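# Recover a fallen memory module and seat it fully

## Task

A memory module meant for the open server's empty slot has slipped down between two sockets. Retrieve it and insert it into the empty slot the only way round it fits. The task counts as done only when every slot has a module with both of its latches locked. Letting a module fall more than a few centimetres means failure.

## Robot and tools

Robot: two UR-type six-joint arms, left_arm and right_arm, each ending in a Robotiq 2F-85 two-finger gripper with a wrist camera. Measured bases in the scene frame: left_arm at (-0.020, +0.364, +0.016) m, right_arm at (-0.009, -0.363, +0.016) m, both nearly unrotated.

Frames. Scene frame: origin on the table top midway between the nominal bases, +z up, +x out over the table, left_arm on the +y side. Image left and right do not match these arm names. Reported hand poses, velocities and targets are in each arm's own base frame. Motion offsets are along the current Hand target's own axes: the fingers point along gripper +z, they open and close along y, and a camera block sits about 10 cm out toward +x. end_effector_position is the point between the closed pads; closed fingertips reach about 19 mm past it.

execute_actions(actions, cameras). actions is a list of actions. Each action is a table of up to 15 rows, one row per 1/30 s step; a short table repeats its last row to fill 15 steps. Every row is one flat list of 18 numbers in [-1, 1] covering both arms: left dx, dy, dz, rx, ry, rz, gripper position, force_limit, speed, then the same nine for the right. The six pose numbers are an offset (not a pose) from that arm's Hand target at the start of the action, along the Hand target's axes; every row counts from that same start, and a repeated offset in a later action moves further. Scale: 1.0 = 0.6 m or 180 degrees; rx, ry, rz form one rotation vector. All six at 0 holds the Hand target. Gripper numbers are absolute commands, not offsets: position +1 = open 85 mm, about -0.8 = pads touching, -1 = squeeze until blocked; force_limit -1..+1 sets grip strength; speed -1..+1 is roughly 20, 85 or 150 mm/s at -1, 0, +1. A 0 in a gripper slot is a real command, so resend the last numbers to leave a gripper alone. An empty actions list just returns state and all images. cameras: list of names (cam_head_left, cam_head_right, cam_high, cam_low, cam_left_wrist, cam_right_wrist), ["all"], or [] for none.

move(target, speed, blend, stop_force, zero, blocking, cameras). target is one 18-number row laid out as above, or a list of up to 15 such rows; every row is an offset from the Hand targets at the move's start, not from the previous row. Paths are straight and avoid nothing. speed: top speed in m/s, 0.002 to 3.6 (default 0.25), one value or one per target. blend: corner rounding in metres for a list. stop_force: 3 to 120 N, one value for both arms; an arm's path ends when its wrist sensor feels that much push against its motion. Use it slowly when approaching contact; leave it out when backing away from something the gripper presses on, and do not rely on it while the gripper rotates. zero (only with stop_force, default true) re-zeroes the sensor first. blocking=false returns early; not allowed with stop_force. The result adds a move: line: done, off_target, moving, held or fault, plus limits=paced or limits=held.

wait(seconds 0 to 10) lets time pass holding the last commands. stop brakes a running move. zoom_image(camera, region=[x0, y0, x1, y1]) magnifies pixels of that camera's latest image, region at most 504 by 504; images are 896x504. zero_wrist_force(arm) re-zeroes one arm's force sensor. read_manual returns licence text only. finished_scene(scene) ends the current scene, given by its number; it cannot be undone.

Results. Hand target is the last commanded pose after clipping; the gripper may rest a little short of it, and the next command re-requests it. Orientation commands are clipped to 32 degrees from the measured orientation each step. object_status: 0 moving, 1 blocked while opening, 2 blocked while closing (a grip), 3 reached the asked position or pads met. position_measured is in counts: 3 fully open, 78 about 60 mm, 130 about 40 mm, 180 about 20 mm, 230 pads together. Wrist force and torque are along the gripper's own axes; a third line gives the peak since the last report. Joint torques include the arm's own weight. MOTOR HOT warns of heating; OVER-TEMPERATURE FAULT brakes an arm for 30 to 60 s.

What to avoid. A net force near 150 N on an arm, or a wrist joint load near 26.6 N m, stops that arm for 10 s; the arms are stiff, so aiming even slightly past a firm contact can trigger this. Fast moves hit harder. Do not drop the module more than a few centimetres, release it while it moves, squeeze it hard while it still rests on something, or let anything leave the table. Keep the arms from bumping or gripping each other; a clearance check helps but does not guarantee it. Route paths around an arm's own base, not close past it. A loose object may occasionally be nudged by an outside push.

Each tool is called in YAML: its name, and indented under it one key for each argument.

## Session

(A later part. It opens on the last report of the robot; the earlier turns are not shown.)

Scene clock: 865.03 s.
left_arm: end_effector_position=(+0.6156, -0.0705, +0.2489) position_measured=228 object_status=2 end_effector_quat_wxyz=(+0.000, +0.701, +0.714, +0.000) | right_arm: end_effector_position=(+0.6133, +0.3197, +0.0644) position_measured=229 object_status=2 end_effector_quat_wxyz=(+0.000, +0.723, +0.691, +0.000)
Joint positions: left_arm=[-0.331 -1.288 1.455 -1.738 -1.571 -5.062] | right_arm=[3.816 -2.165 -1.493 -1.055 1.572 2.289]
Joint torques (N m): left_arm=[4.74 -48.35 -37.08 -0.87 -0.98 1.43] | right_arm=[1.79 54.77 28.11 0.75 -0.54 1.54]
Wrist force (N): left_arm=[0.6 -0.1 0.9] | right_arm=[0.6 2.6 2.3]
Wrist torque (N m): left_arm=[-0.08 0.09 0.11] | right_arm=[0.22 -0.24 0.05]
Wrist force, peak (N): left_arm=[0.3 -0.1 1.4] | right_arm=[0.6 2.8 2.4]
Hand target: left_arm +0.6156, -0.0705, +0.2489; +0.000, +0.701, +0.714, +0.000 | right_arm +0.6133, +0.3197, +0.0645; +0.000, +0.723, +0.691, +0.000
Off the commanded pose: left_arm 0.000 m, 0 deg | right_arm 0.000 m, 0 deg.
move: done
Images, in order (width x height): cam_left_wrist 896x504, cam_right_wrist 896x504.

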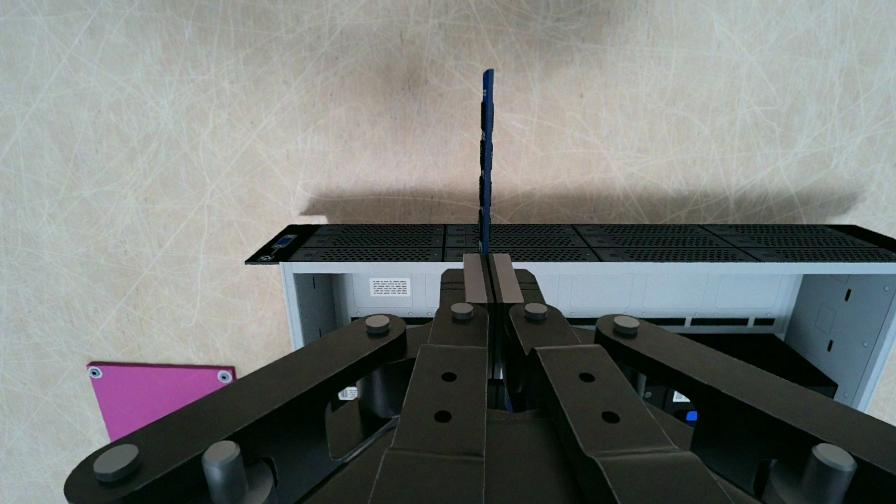

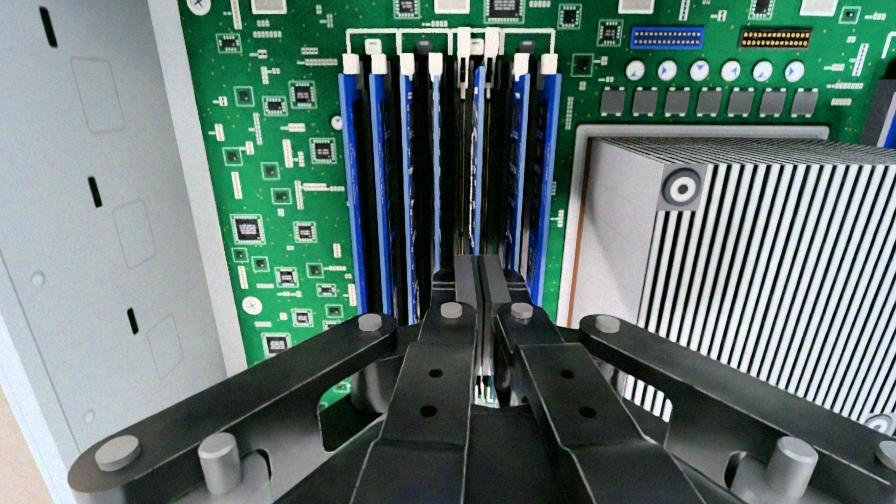

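move:
  target: [0,0,0,0,0,0,-1,-0.5,-1,0,0,-0.14,0,0,0,-1,-0.5,-1]
  speed: 0.05
  cameras: ["cam_right_wrist","cam_low","cam_head_left"]

zoom_image:
  camera: "cam_right_wrist"
  region: [400, 30, 560, 300]

zoom_image:
  camera: "cam_low"
  region: [480, 100, 640, 300]

Scene clock: 874.13 s.
left_arm: end_effector_position=(+0.6156, -0.0705, +0.2489) position_measured=228 object_status=2 end_effector_quat_wxyz=(+0.000, +0.701, +0.714, +0.000) | right_arm: end_effector_position=(+0.6134, +0.3196, +0.1484) position_measured=229 object_status=2 end_effector_quat_wxyz=(+0.000, +0.723, +0.691, +0.000)
Joint positions: left_arm=[-0.331 -1.288 1.455 -1.738 -1.571 -5.062] | right_arm=[3.816 -2.083 -1.39 -1.239 1.572 2.289]
Joint torques (N m): left_arm=[4.84 -46.82 -37.8 -0.76 -1.03 1.43] | right_arm=[-9.05 53.18 29.86 0.78 -0.87 -3.02]
Wrist force (N): left_arm=[0.4 0.1 1.0] | right_arm=[0.7 2.5 2.3]
Wrist torque (N m): left_arm=[-0.05 0.11 0.12] | right_arm=[0.20 -0.22 0.06]
Wrist force, peak (N): left_arm=[0.4 -0.3 1.4] | right_arm=[0.6 2.7 2.5]
Hand target: left_arm +0.6156, -0.0705, +0.2489; +0.000, +0.701, +0.714, +0.000 | right_arm +0.6134, +0.3196, +0.1485; +0.000, +0.723, +0.691, +0.000
Off the commanded pose: left_arm 0.000 m, 0 deg | right_arm 0.000 m, 0 deg.
move: done
Images, in order (width x height): cam_head_left 896x504, cam_low 896x504, cam_right_wrist 896x504.

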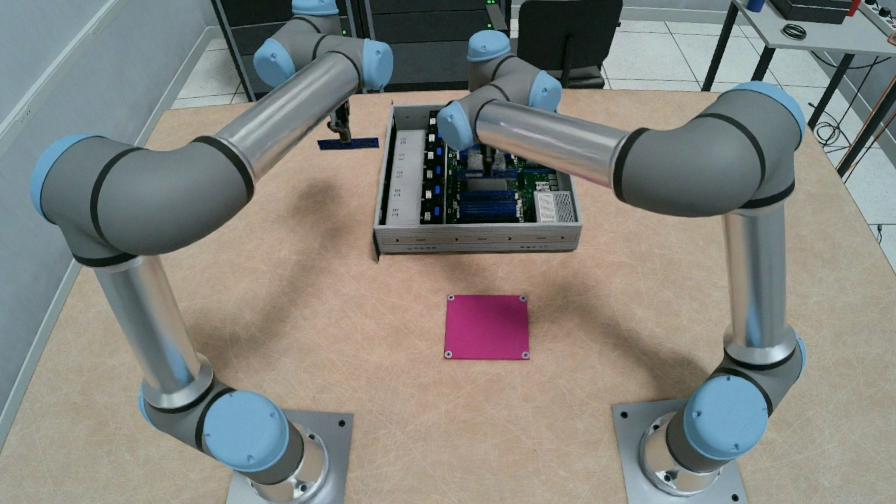

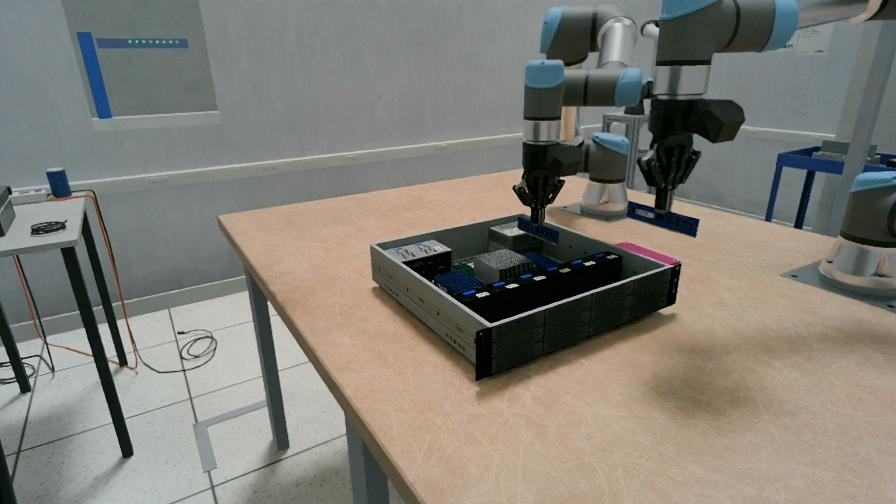

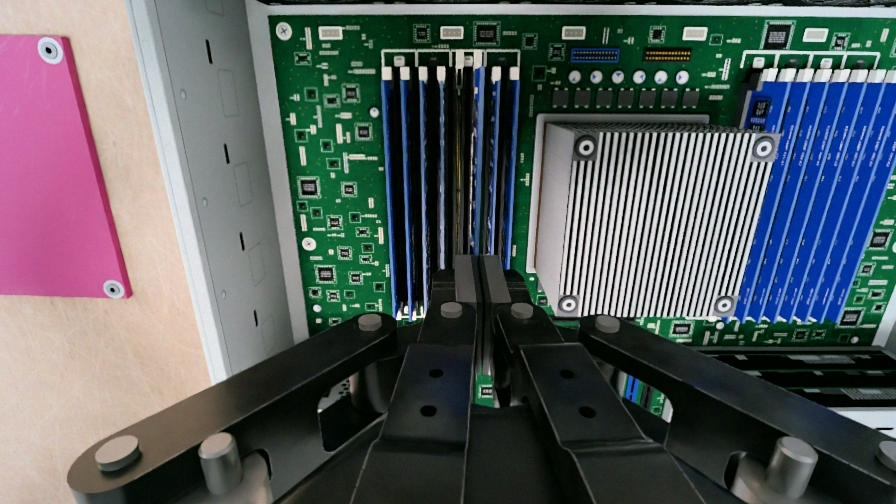

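Scaled by 1.867 from the camera's 896x504 image, which has a finer 1280x720 frame.

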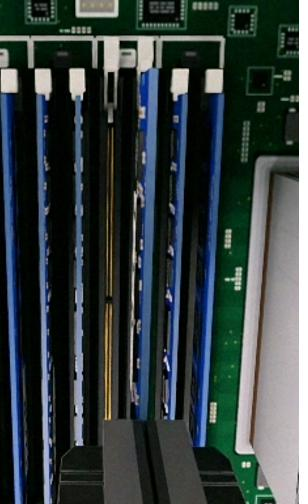

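Scaled by 2.520 from the camera's 896x504 image, which has a finer 1280x720 frame.

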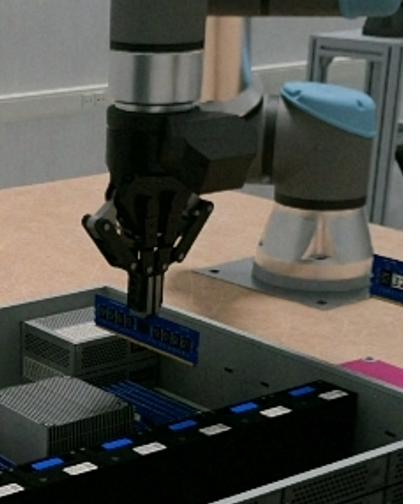

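zoom_image:
  camera: "cam_low"
  region: [505, 205, 575, 260]

zoom_image:
  camera: "cam_low"
  region: [615, 190, 710, 250]

Scaled by 7.200 from the camera's 896x504 image, which has a finer 1280x720 frame.

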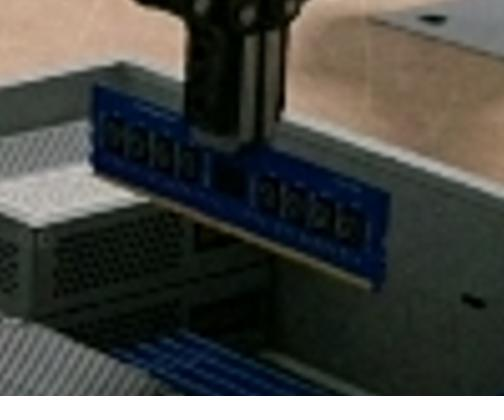

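Scaled by 5.305 from the camera's 896x504 image, which has a finer 1280x720 frame.

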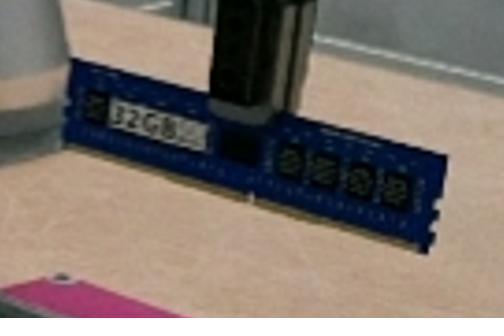

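zoom_image:
  camera: "cam_low"
  region: [515, 222, 565, 250]

zoom_image:
  camera: "cam_low"
  region: [625, 205, 700, 242]

Scaled by 10.080 from the camera's 896x504 image, which has a finer 1280x720 frame.

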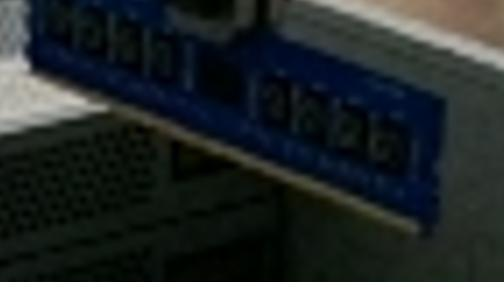

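Scaled by 6.720 from the camera's 896x504 image, which has a finer 1280x720 frame.

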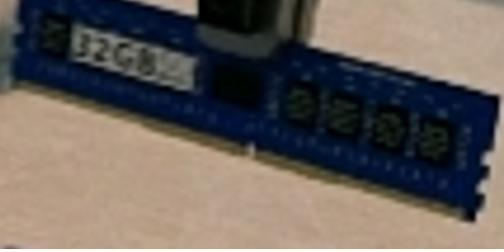

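move:
  target:
    - [0,0,0,0,0,0,-1,-0.5,-1,0,0,0,0,0,-0.5,-1,-0.5,-1]
    - [0,0,0,0,0,0,-1,-0.5,-1,0,0,0,0,0,-0.9,-1,-0.5,-1]
  speed: 0.3
  blend: [0.01,0]
  cameras: ["cam_right_wrist"]

Scene clock: 908.47 s.
left_arm: end_effector_position=(+0.6156, -0.0705, +0.2489) position_measured=228 object_status=2 end_effector_quat_wxyz=(+0.000, +0.701, +0.714, +0.000) | right_arm: end_effector_position=(+0.6134, +0.3197, +0.1485) position_measured=229 object_status=2 end_effector_quat_wxyz=(+0.000, -0.570, +0.822, +0.000)
Joint positions: left_arm=[-0.331 -1.288 1.455 -1.738 -1.571 -5.062] | right_arm=[3.816 -2.083 -1.39 -1.24 1.572 -0.538]
Joint torques (N m): left_arm=[4.49 -47.94 -37 -0.91 -1.01 1.45] | right_arm=[-8.76 40.06 29.43 0.4 1.33 -2.67]
Wrist force (N): left_arm=[0.4 0.1 0.5] | right_arm=[0.5 2.4 2.1]
Wrist torque (N m): left_arm=[-0.06 0.13 0.11] | right_arm=[0.20 -0.20 0.07]
Wrist force, peak (N): left_arm=[0.6 -0.5 1.1] | right_arm=[0.6 2.8 2.4]
Hand target: left_arm +0.6156, -0.0705, +0.2489; +0.000, +0.701, +0.714, +0.000 | right_arm +0.6134, +0.3196, +0.1485; +0.000, -0.570, +0.822, +0.000
Off the commanded pose: left_arm 0.000 m, 0 deg | right_arm 0.000 m, 0 deg.
move: done
Images, in order (width x height): cam_right_wrist 896x504.

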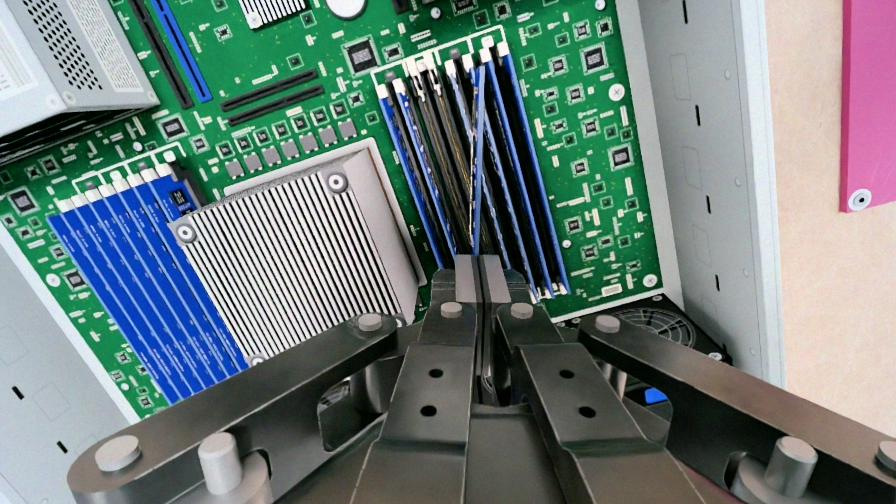

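move:
  target: [0,0,0,0,0,0,-1,-0.5,-1,0,0,0,0,0,-0.1,-1,-0.5,-1]
  speed: 0.2
  cameras: ["cam_right_wrist","cam_low"]

zoom_image:
  camera: "cam_low"
  region: [505, 205, 575, 260]

zoom_image:
  camera: "cam_right_wrist"
  region: [400, 40, 560, 280]

Scene clock: 913.63 s.
left_arm: end_effector_position=(+0.6156, -0.0705, +0.2489) position_measured=228 object_status=2 end_effector_quat_wxyz=(+0.000, +0.701, +0.714, +0.000) | right_arm: end_effector_position=(+0.6134, +0.3197, +0.1486) position_measured=229 object_status=2 end_effector_quat_wxyz=(+0.000, +0.691, -0.723, +0.000)
Joint positions: left_arm=[-0.331 -1.288 1.455 -1.738 -1.571 -5.062] | right_arm=[3.816 -2.083 -1.39 -1.24 1.572 -0.852]
Joint torques (N m): left_arm=[4.12 -46.47 -36.06 -0.77 -1.03 1.29] | right_arm=[-8.39 41.67 29.59 4.7 1.22 -3.18]
Wrist force (N): left_arm=[0.2 -0.6 0.6] | right_arm=[0.5 2.4 2.2]
Wrist torque (N m): left_arm=[-0.15 0.16 0.11] | right_arm=[0.19 -0.21 0.07]
Wrist force, peak (N): left_arm=[0.5 -0.4 1.2] | right_arm=[0.7 2.7 2.3]
Hand target: left_arm +0.6156, -0.0705, +0.2489; +0.000, +0.701, +0.714, +0.000 | right_arm +0.6134, +0.3196, +0.1485; +0.000, +0.691, -0.723, +0.000
Off the commanded pose: left_arm 0.000 m, 0 deg | right_arm 0.000 m, 0 deg.
move: done
Images, in order (width x height): cam_low 896x504, cam_right_wrist 896x504.

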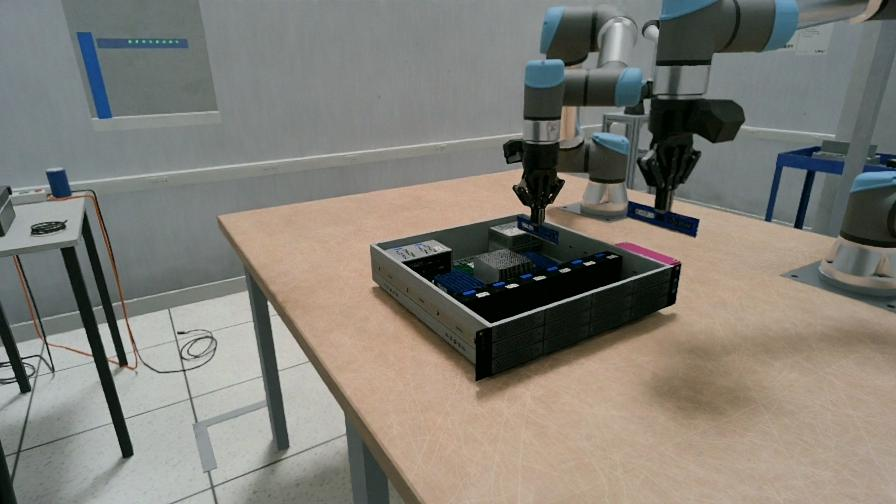

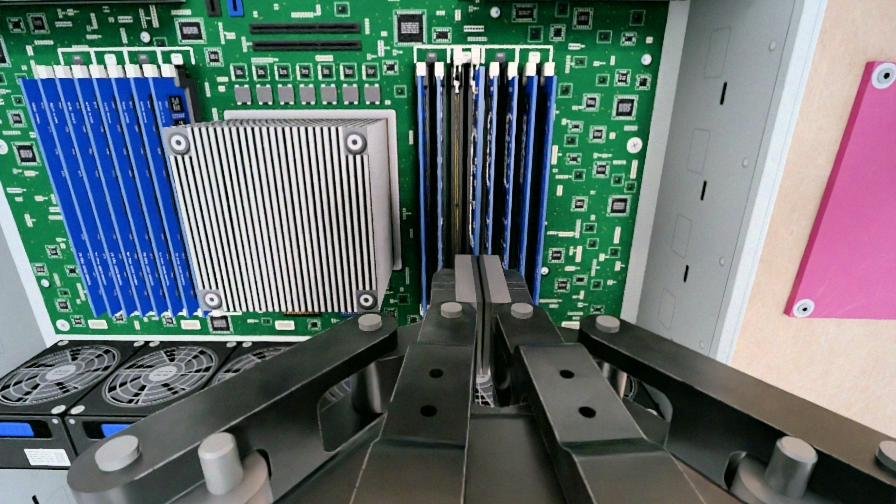

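Scaled by 7.200 from the camera's 896x504 image, which has a finer 1280x720 frame.

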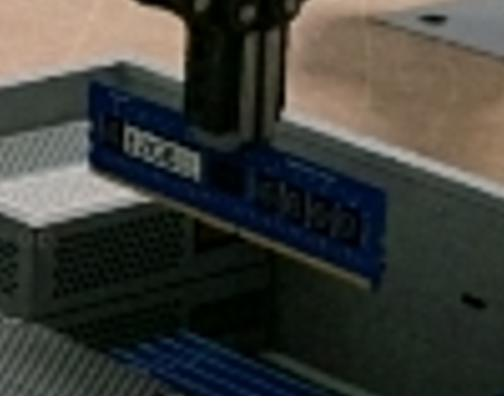

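Scaled by 2.100 from the camera's 896x504 image, which has a finer 1280x720 frame.

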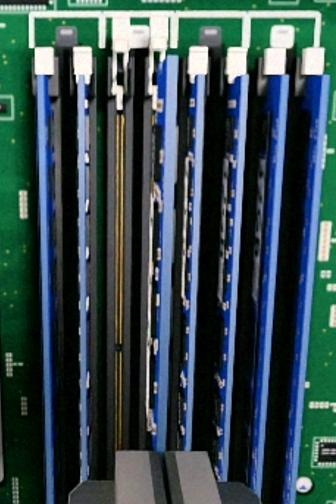

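zoom_image:
  camera: "cam_right_wrist"
  region: [450, 50, 520, 90]

execute_actions:
  actions:
    - [[0,0,0,0,0,0,-1,-0.5,-1,0,0,0,0,0,0,-1,-0.5,-1]]
  cameras: ["cam_left_wrist","cam_right_wrist"]

zoom_image:
  camera: "cam_left_wrist"
  region: [455, 50, 525, 90]

Scaled by 7.200 from the camera's 896x504 image, which has a finer 1280x720 frame.

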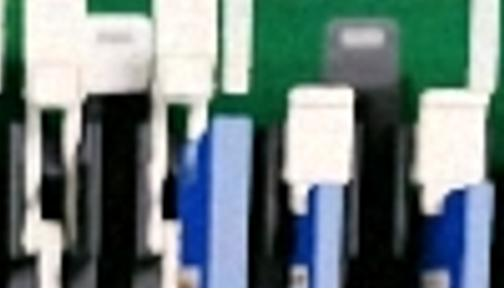

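Scene clock: 926.33 s.
left_arm: end_effector_position=(+0.6156, -0.0705, +0.2489) position_measured=228 object_status=2 end_effector_quat_wxyz=(+0.000, +0.701, +0.714, +0.000) | right_arm: end_effector_position=(+0.6134, +0.3196, +0.1485) position_measured=229 object_status=2 end_effector_quat_wxyz=(+0.000, +0.691, -0.723, +0.000)
Joint positions: left_arm=[-0.331 -1.288 1.455 -1.738 -1.571 -5.062] | right_arm=[3.816 -2.083 -1.39 -1.24 1.572 -0.853]
Joint torques (N m): left_arm=[4.39 -47.02 -38.16 -0.92 -1 1.34] | right_arm=[-9.25 40.39 29.74 4.6 1.24 -2.94]
Wrist force (N): left_arm=[0.6 -0.2 0.7] | right_arm=[0.6 2.4 1.9]
Wrist torque (N m): left_arm=[-0.11 0.10 0.12] | right_arm=[0.20 -0.21 0.06]
Wrist force, peak (N): left_arm=[0.4 -0.3 1.4] | right_arm=[0.7 2.6 2.4]
Hand target: left_arm +0.6156, -0.0705, +0.2489; +0.000, +0.701, +0.714, +0.000 | right_arm +0.6134, +0.3196, +0.1485; +0.000, +0.691, -0.723, +0.000
Off the commanded pose: left_arm 0.000 m, 0 deg | right_arm 0.000 m, 0 deg.
Images, in order (width x height): cam_left_wrist 896x504, cam_right_wrist 896x504.

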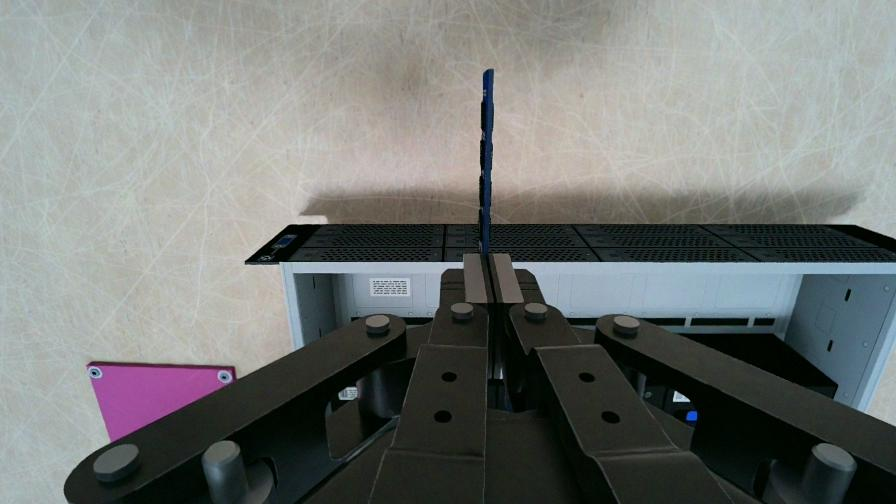

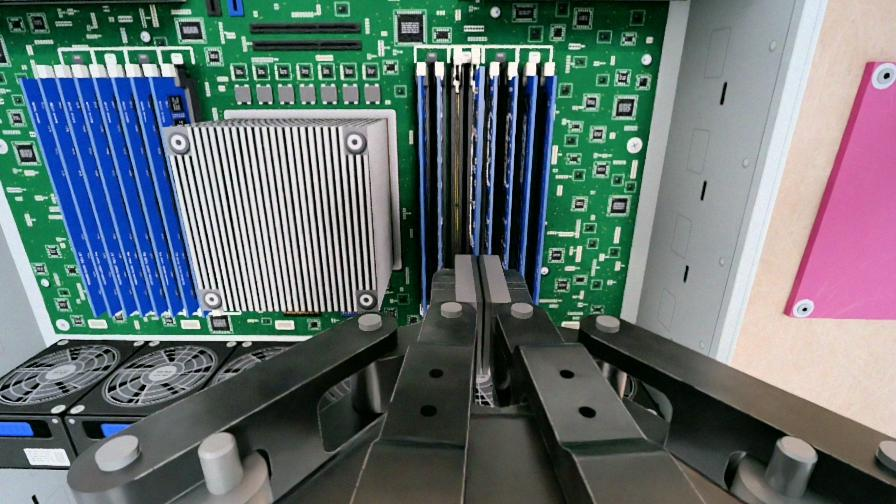

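Scaled by 7.200 from the camera's 896x504 image, which has a finer 1280x720 frame.

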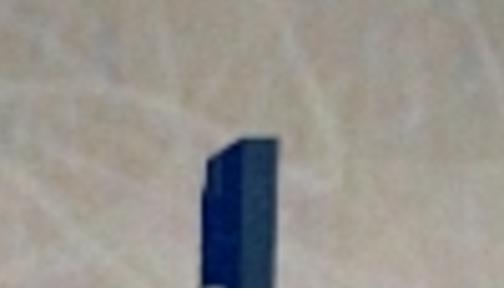

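move:
  target:
    - [0,0,0,0,0,0,-1,-0.5,-1,-0.0006,0.0078,0,0,0,0,-1,-0.5,-1]
    - [0,0,0,0,0,0,-1,-0.5,-1,-0.0006,0.0078,0.095,0,0,0,-1,-0.5,-1]
  speed: 0.06
  cameras: ["cam_right_wrist"]

zoom_image:
  camera: "cam_right_wrist"
  region: [420, 20, 560, 160]

zoom_image:
  camera: "cam_right_wrist"
  region: [420, 140, 560, 280]

Scene clock: 958.80 s.
left_arm: end_effector_position=(+0.6156, -0.0705, +0.2489) position_measured=228 object_status=2 end_effector_quat_wxyz=(+0.000, +0.701, +0.714, +0.000) | right_arm: end_effector_position=(+0.6087, +0.3203, +0.0917) position_measured=229 object_status=2 end_effector_quat_wxyz=(+0.000, +0.691, -0.723, +0.000)
Joint positions: left_arm=[-0.331 -1.288 1.455 -1.738 -1.571 -5.062] | right_arm=[3.821 -2.126 -1.478 -1.108 1.572 -0.848]
Joint torques (N m): left_arm=[3.42 -46.87 -36.92 -0.94 -0.79 1.32] | right_arm=[7.13 41.3 14.91 5.07 0.5 2.62]
Wrist force (N): left_arm=[0.1 -0.1 0.7] | right_arm=[0.7 2.4 2.1]
Wrist torque (N m): left_arm=[-0.08 0.18 0.12] | right_arm=[0.19 -0.23 -0.09]
Wrist force, peak (N): left_arm=[0.1 -0.1 1.4] | right_arm=[0.8 2.5 2.7]
Hand target: left_arm +0.6156, -0.0705, +0.2489; +0.000, +0.701, +0.714, +0.000 | right_arm +0.6087, +0.3202, +0.0915; +0.000, +0.691, -0.723, +0.000
Off the commanded pose: left_arm 0.000 m, 0 deg | right_arm 0.000 m, 0 deg.
move: done
Images, in order (width x height): cam_right_wrist 896x504.

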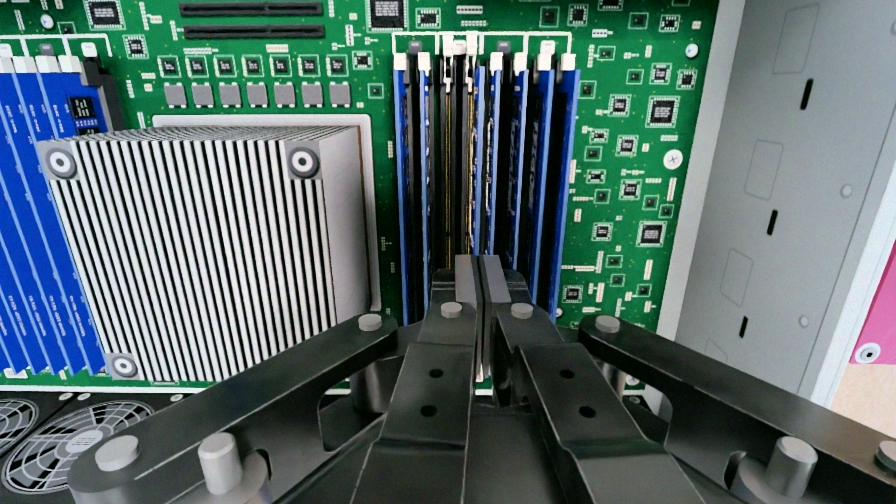

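Scaled by 3.600 from the camera's 896x504 image, which has a finer 1280x720 frame.

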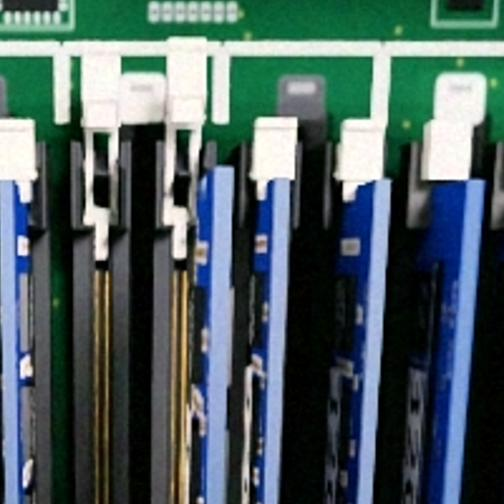

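Scaled by 3.600 from the camera's 896x504 image, which has a finer 1280x720 frame.

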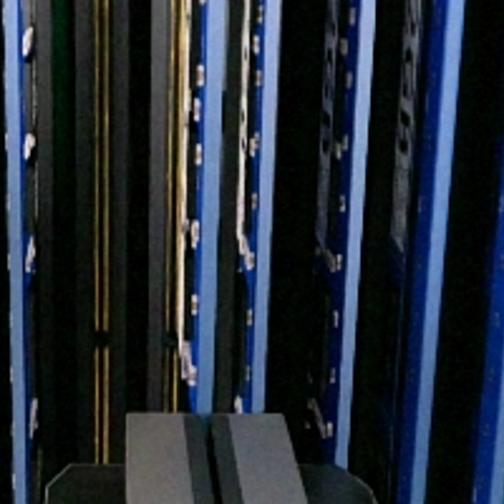

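move:
  target: [0,0,0,0,0,0,-1,-0.5,-1,0,0,0.038,0,0,0,-1,-0.5,-1]
  speed: 0.04

move:
  target: [0,0,0,0,0,0,-1,-0.5,-1,0,0,0.022,0,0,0,-1,-0.5,-1]
  speed: 0.01
  stop_force: 8
  cameras: ["cam_right_wrist"]

zoom_image:
  camera: "cam_right_wrist"
  region: [420, 20, 560, 160]

zoom_image:
  camera: "cam_right_wrist"
  region: [420, 140, 560, 280]

Scene clock: 973.13 s.
left_arm: end_effector_position=(+0.6156, -0.0705, +0.2489) position_measured=228 object_status=2 end_effector_quat_wxyz=(+0.000, +0.701, +0.714, +0.000) | right_arm: end_effector_position=(+0.6087, +0.3202, +0.0689) position_measured=229 object_status=2 end_effector_quat_wxyz=(+0.000, +0.691, -0.723, +0.000)
Joint positions: left_arm=[-0.331 -1.288 1.455 -1.738 -1.571 -5.062] | right_arm=[3.821 -2.151 -1.502 -1.059 1.572 -0.848]
Joint torques (N m): left_arm=[3.09 -46.59 -36.79 -0.97 -0.88 1.29] | right_arm=[7.16 40.53 15.05 5.29 -0.8 2.75]
Wrist force (N): left_arm=[0.0 0.1 0.8] | right_arm=[0.5 2.6 2.0]
Wrist torque (N m): left_arm=[-0.05 0.20 0.11] | right_arm=[0.23 -0.21 -0.08]
Wrist force, peak (N): left_arm=[0.5 0.2 1.3] | right_arm=[0.6 2.8 2.4]
Hand target: left_arm +0.6156, -0.0705, +0.2489; +0.000, +0.701, +0.714, +0.000 | right_arm +0.6087, +0.3203, +0.0687; +0.000, +0.691, -0.723, +0.000
Off the commanded pose: left_arm 0.000 m, 0 deg | right_arm 0.000 m, 0 deg.
move: done

Scene clock: 975.57 s.
left_arm: end_effector_position=(+0.6156, -0.0705, +0.2489) position_measured=228 object_status=2 end_effector_quat_wxyz=(+0.000, +0.701, +0.714, +0.000) | right_arm: end_effector_position=(+0.6087, +0.3202, +0.0570) position_measured=229 object_status=2 end_effector_quat_wxyz=(+0.000, +0.691, -0.723, +0.000)
Joint positions: left_arm=[-0.331 -1.288 1.455 -1.738 -1.571 -5.062] | right_arm=[3.821 -2.165 -1.513 -1.034 1.572 -0.848]
Joint torques (N m): left_arm=[3.33 -46.83 -37.1 -0.9 -0.83 1.31] | right_arm=[6.53 52.15 28.61 1.79 0.61 2.78]
Wrist force (N): left_arm=[0.1 0.0 0.7] | right_arm=[11.6 2.3 -1.7]
Wrist torque (N m): left_arm=[-0.06 0.17 0.11] | right_arm=[0.24 -0.34 -0.11]
Wrist force, peak (N): left_arm=[0.7 0.0 1.1] | right_arm=[18.0 2.7 -11.1]
Hand target: left_arm +0.6156, -0.0705, +0.2489; +0.000, +0.701, +0.714, +0.000 | right_arm +0.6087, +0.3202, +0.0570; +0.000, +0.691, -0.723, +0.000 (not the last commanded pose)
Off the commanded pose: left_arm 0.000 m, 0 deg | right_arm 0.001 m, 0 deg.
move: contact (right_arm)
Images, in order (width x height): cam_right_wrist 896x504.

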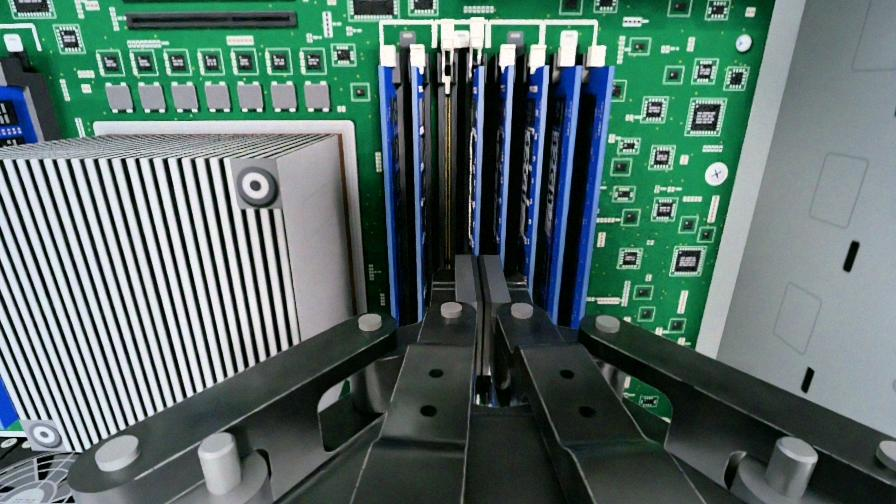

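Scaled by 3.600 from the camera's 896x504 image, which has a finer 1280x720 frame.

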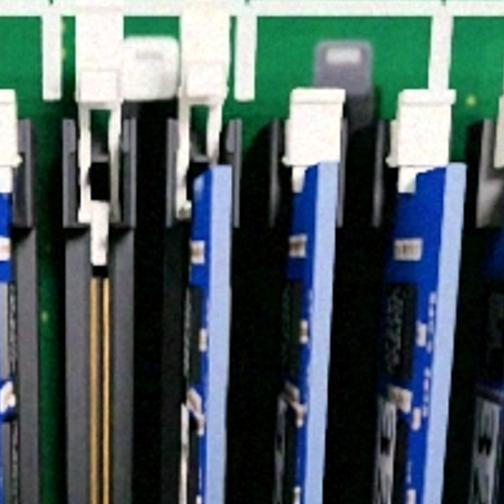

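Scaled by 3.600 from the camera's 896x504 image, which has a finer 1280x720 frame.

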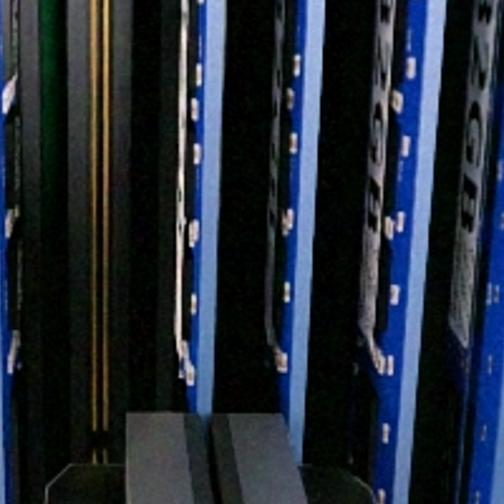

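execute_actions:
  actions: []

Scene clock: 1000.57 s.
left_arm: end_effector_position=(+0.6156, -0.0705, +0.2489) position_measured=228 object_status=2 end_effector_quat_wxyz=(+0.000, +0.701, +0.714, +0.000) | right_arm: end_effector_position=(+0.6087, +0.3202, +0.0570) position_measured=229 object_status=2 end_effector_quat_wxyz=(+0.000, +0.691, -0.723, +0.000)
Joint positions: left_arm=[-0.331 -1.288 1.455 -1.738 -1.571 -5.062] | right_arm=[3.821 -2.165 -1.513 -1.034 1.571 -0.848]
Joint velocities: within noise
Joint torques (N m): left_arm=[3.35 -47.38 -37.35 -0.93 -0.72 1.15] | right_arm=[6.77 52.26 29.24 2.12 0.57 2.71]
Wrist force (N): left_arm=[0.4 0.2 0.8] | right_arm=[11.3 2.2 -2.6]
Wrist torque (N m): left_arm=[-0.04 0.13 0.11] | right_arm=[0.23 -0.31 -0.11]
Wrist force, peak (N): left_arm=[0.4 0.4 1.2] | right_arm=[11.5 2.4 -3.4]
Hand target: left_arm +0.6156, -0.0705, +0.2489; +0.000, +0.701, +0.714, +0.000 | right_arm +0.6087, +0.3202, +0.0570; +0.000, +0.691, -0.723, +0.000 (not the last commanded pose)
Tool commands: left_gripper/position=-1.0 left_gripper/force_limit=-0.5 left_gripper/speed=-1.0 right_gripper/position=-1.0 right_gripper/force_limit=-0.5 right_gripper/speed=-1.0
Off the commanded pose: left_arm 0.000 m, 0 deg | right_arm 0.001 m, 0 deg.

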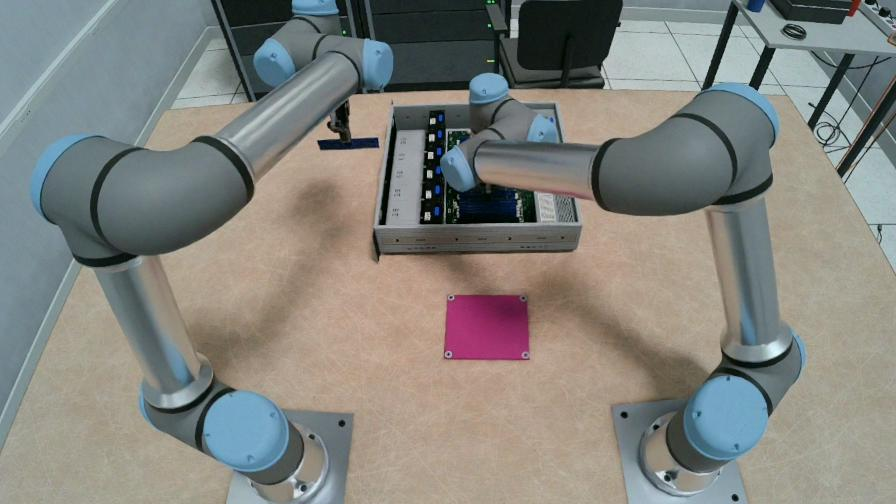

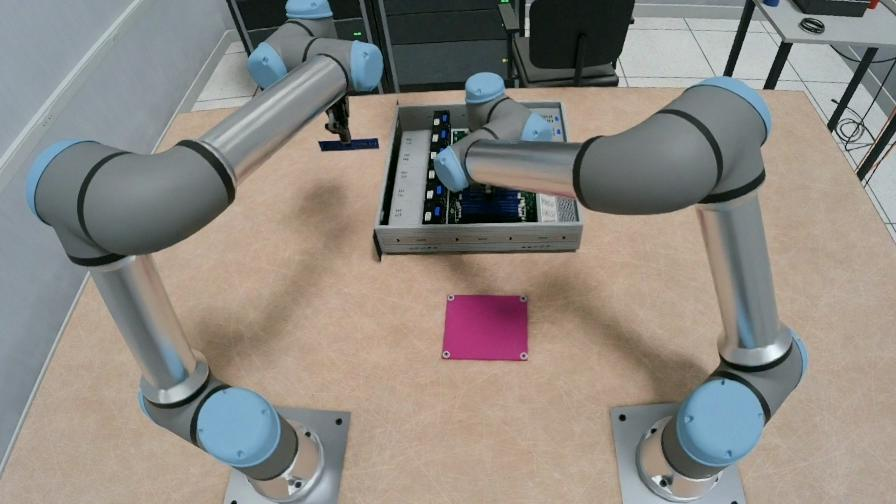

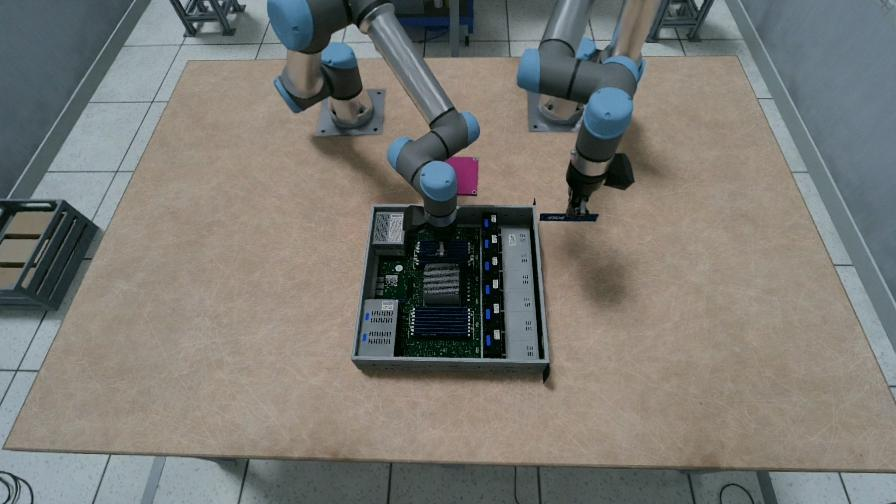

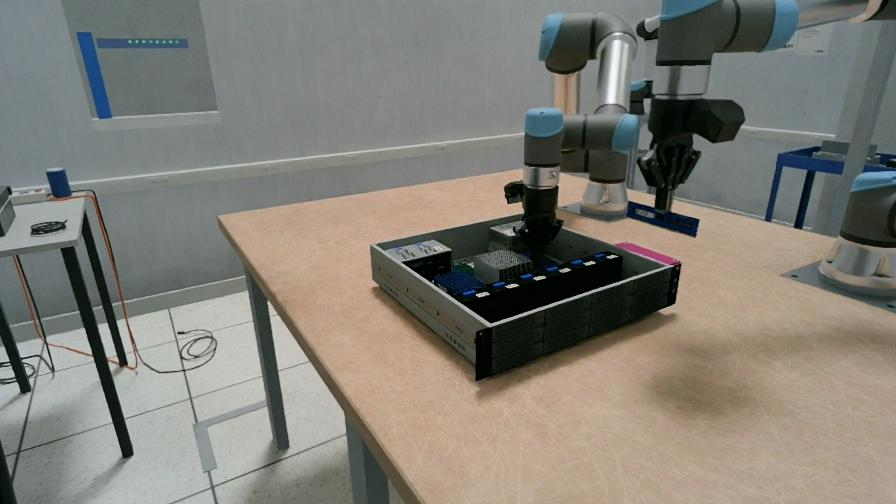

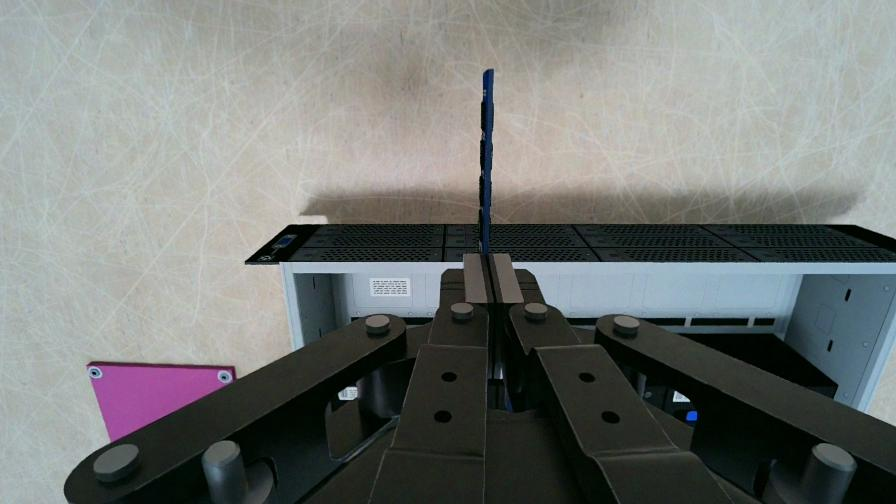

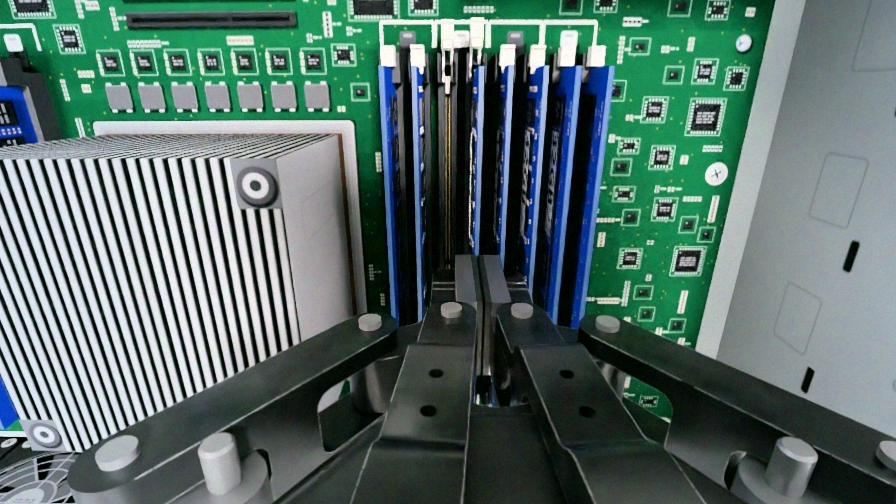

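zoom_image:
  camera: "cam_right_wrist"
  region: [370, 10, 620, 150]

zoom_image:
  camera: "cam_right_wrist"
  region: [420, 160, 560, 270]

Scaled by 2.016 from the camera's 896x504 image, which has a finer 1280x720 frame.

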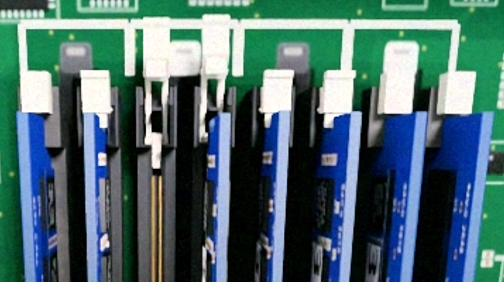

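Scaled by 3.600 from the camera's 896x504 image, which has a finer 1280x720 frame.

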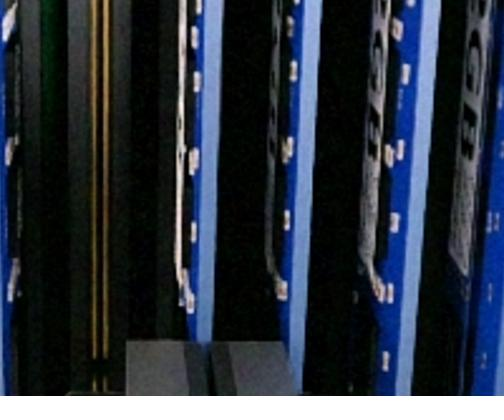

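move:
  target:
    - [0,0,0,0,0,0,-1,-0.5,-1, 0.0005,0,-0.005,0,0,0,-1,-0.5,-1]
    - [0,0,0,0,0,0,-1,-0.5,-1, 0.0013,0,-0.005,0,0,0,-1,-0.5,-1]
  speed: 0.02

Scene clock: 1013.33 s.
left_arm: end_effector_position=(+0.6156, -0.0705, +0.2489) position_measured=228 object_status=2 end_effector_quat_wxyz=(+0.000, +0.701, +0.714, +0.000) | right_arm: end_effector_position=(+0.6087, +0.3196, +0.0600) position_measured=229 object_status=2 end_effector_quat_wxyz=(+0.000, +0.691, -0.723, +0.000)
Joint positions: left_arm=[-0.331 -1.288 1.455 -1.738 -1.571 -5.062] | right_arm=[3.82 -2.161 -1.511 -1.04 1.571 -0.848]
Joint torques (N m): left_arm=[2.65 -46.93 -36.28 -0.95 -0.63 1.31] | right_arm=[-8.5 55.98 14.48 0.4 0.56 -3.05]
Wrist force (N): left_arm=[0.3 0.0 0.5] | right_arm=[0.7 2.1 1.8]
Wrist torque (N m): left_arm=[-0.07 0.14 0.11] | right_arm=[0.19 -0.25 0.02]
Wrist force, peak (N): left_arm=[0.7 -0.1 1.3] | right_arm=[11.5 2.4 -3.1]
Hand target: left_arm +0.6156, -0.0705, +0.2489; +0.000, +0.701, +0.714, +0.000 | right_arm +0.6086, +0.3195, +0.0600; +0.000, +0.691, -0.723, +0.000
Off the commanded pose: left_arm 0.000 m, 0 deg | right_arm 0.000 m, 0 deg.
move: done

move:
  target: [0,0,0,0,0,0,-1,-0.5,-1, 0,0,0.0085,0,0,0,-1,-0.5,-1]
  speed: 0.01
  stop_force: 8
  cameras: ["cam_right_wrist"]

Scene clock: 1017.67 s.
left_arm: end_effector_position=(+0.6156, -0.0705, +0.2489) position_measured=228 object_status=2 end_effector_quat_wxyz=(+0.000, +0.701, +0.714, +0.000) | right_arm: end_effector_position=(+0.6087, +0.3195, +0.0567) position_measured=229 object_status=2 end_effector_quat_wxyz=(+0.000, +0.691, -0.723, +0.000)
Joint positions: left_arm=[-0.331 -1.288 1.455 -1.738 -1.571 -5.062] | right_arm=[3.82 -2.165 -1.515 -1.033 1.571 -0.848]
Joint torques (N m): left_arm=[2.32 -46.07 -36.96 -1.01 -0.71 1.3] | right_arm=[-5.9 50.83 25.63 -0.29 0.5 -2.82]
Wrist force (N): left_arm=[0.7 -0.1 0.7] | right_arm=[-0.1 2.2 -3.1]
Wrist torque (N m): left_arm=[-0.08 0.08 0.11] | right_arm=[0.21 -0.24 0.04]
Wrist force, peak (N): left_arm=[0.5 -0.3 1.3] | right_arm=[1.3 2.0 -11.5]
Hand target: left_arm +0.6156, -0.0705, +0.2489; +0.000, +0.701, +0.714, +0.000 | right_arm +0.6087, +0.3195, +0.0567; +0.000, +0.691, -0.723, +0.000 (not the last commanded pose)
Off the commanded pose: left_arm 0.000 m, 0 deg | right_arm 0.002 m, 0 deg.
move: contact (right_arm)
Images, in order (width x height): cam_right_wrist 896x504.

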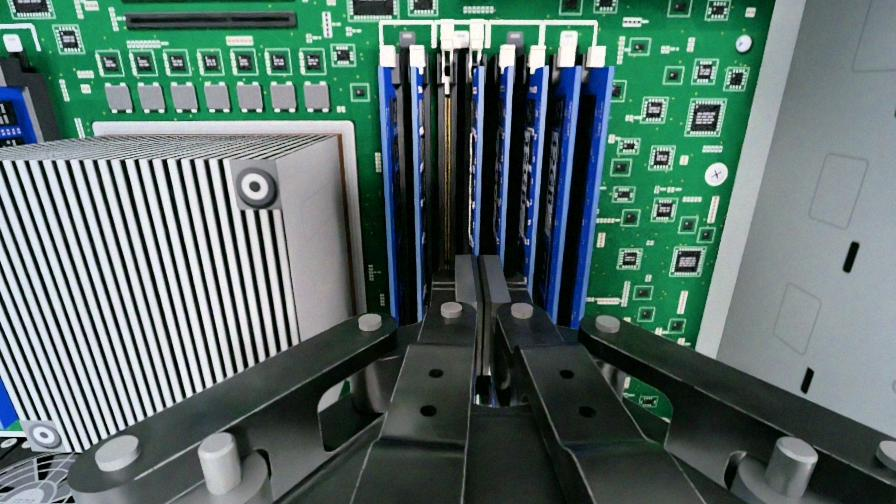

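move:
  target:
    - [0,0,0,0,0,0,-1,-0.5,-1, 0,0,0,0,0,0,-0.735,-0.5,-1]
    - [0,0,0,0,0,0,-1,-0.5,-1, 0,0,-0.025,0,0,0,-0.735,-0.5,-1]
  speed: 0.03
  cameras: ["cam_right_wrist"]

Scene clock: 1025.50 s.
left_arm: end_effector_position=(+0.6156, -0.0705, +0.2489) position_measured=228 object_status=2 end_effector_quat_wxyz=(+0.000, +0.701, +0.714, +0.000) | right_arm: end_effector_position=(+0.6087, +0.3195, +0.0716) position_measured=221 object_status=3 end_effector_quat_wxyz=(+0.000, +0.691, -0.723, +0.000)
Joint positions: left_arm=[-0.331 -1.288 1.455 -1.738 -1.571 -5.062] | right_arm=[3.82 -2.147 -1.501 -1.064 1.571 -0.848]
Joint torques (N m): left_arm=[2.14 -46.69 -36.67 -1.08 -0.5 1.23] | right_arm=[-2.3 54.15 27.92 0.49 0.33 -3.13]
Wrist force (N): left_arm=[0.5 -0.2 0.8] | right_arm=[0.5 2.3 1.7]
Wrist torque (N m): left_arm=[-0.11 0.11 0.11] | right_arm=[0.18 -0.20 0.06]
Wrist force, peak (N): left_arm=[0.6 -0.4 1.1] | right_arm=[-0.4 2.0 -4.7]
Hand target: left_arm +0.6156, -0.0705, +0.2489; +0.000, +0.701, +0.714, +0.000 | right_arm +0.6087, +0.3195, +0.0717; +0.000, +0.691, -0.723, +0.000
Off the commanded pose: left_arm 0.000 m, 0 deg | right_arm 0.000 m, 0 deg.
move: done
Images, in order (width x height): cam_right_wrist 896x504.

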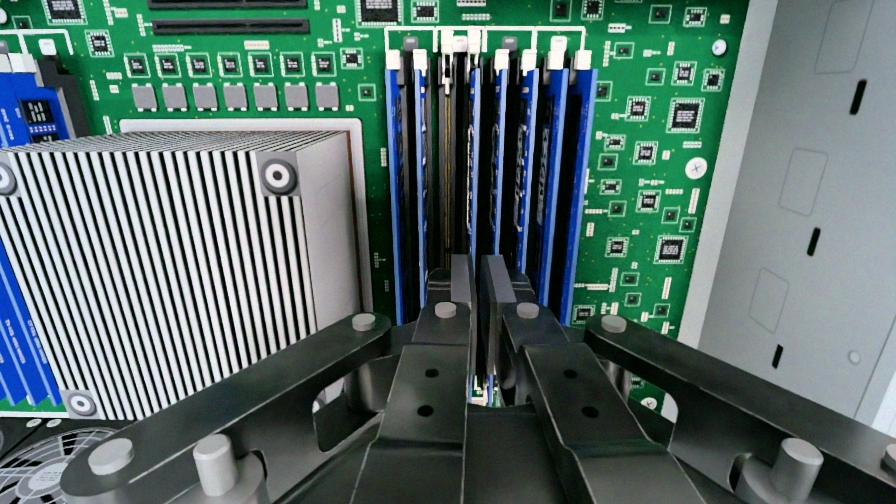

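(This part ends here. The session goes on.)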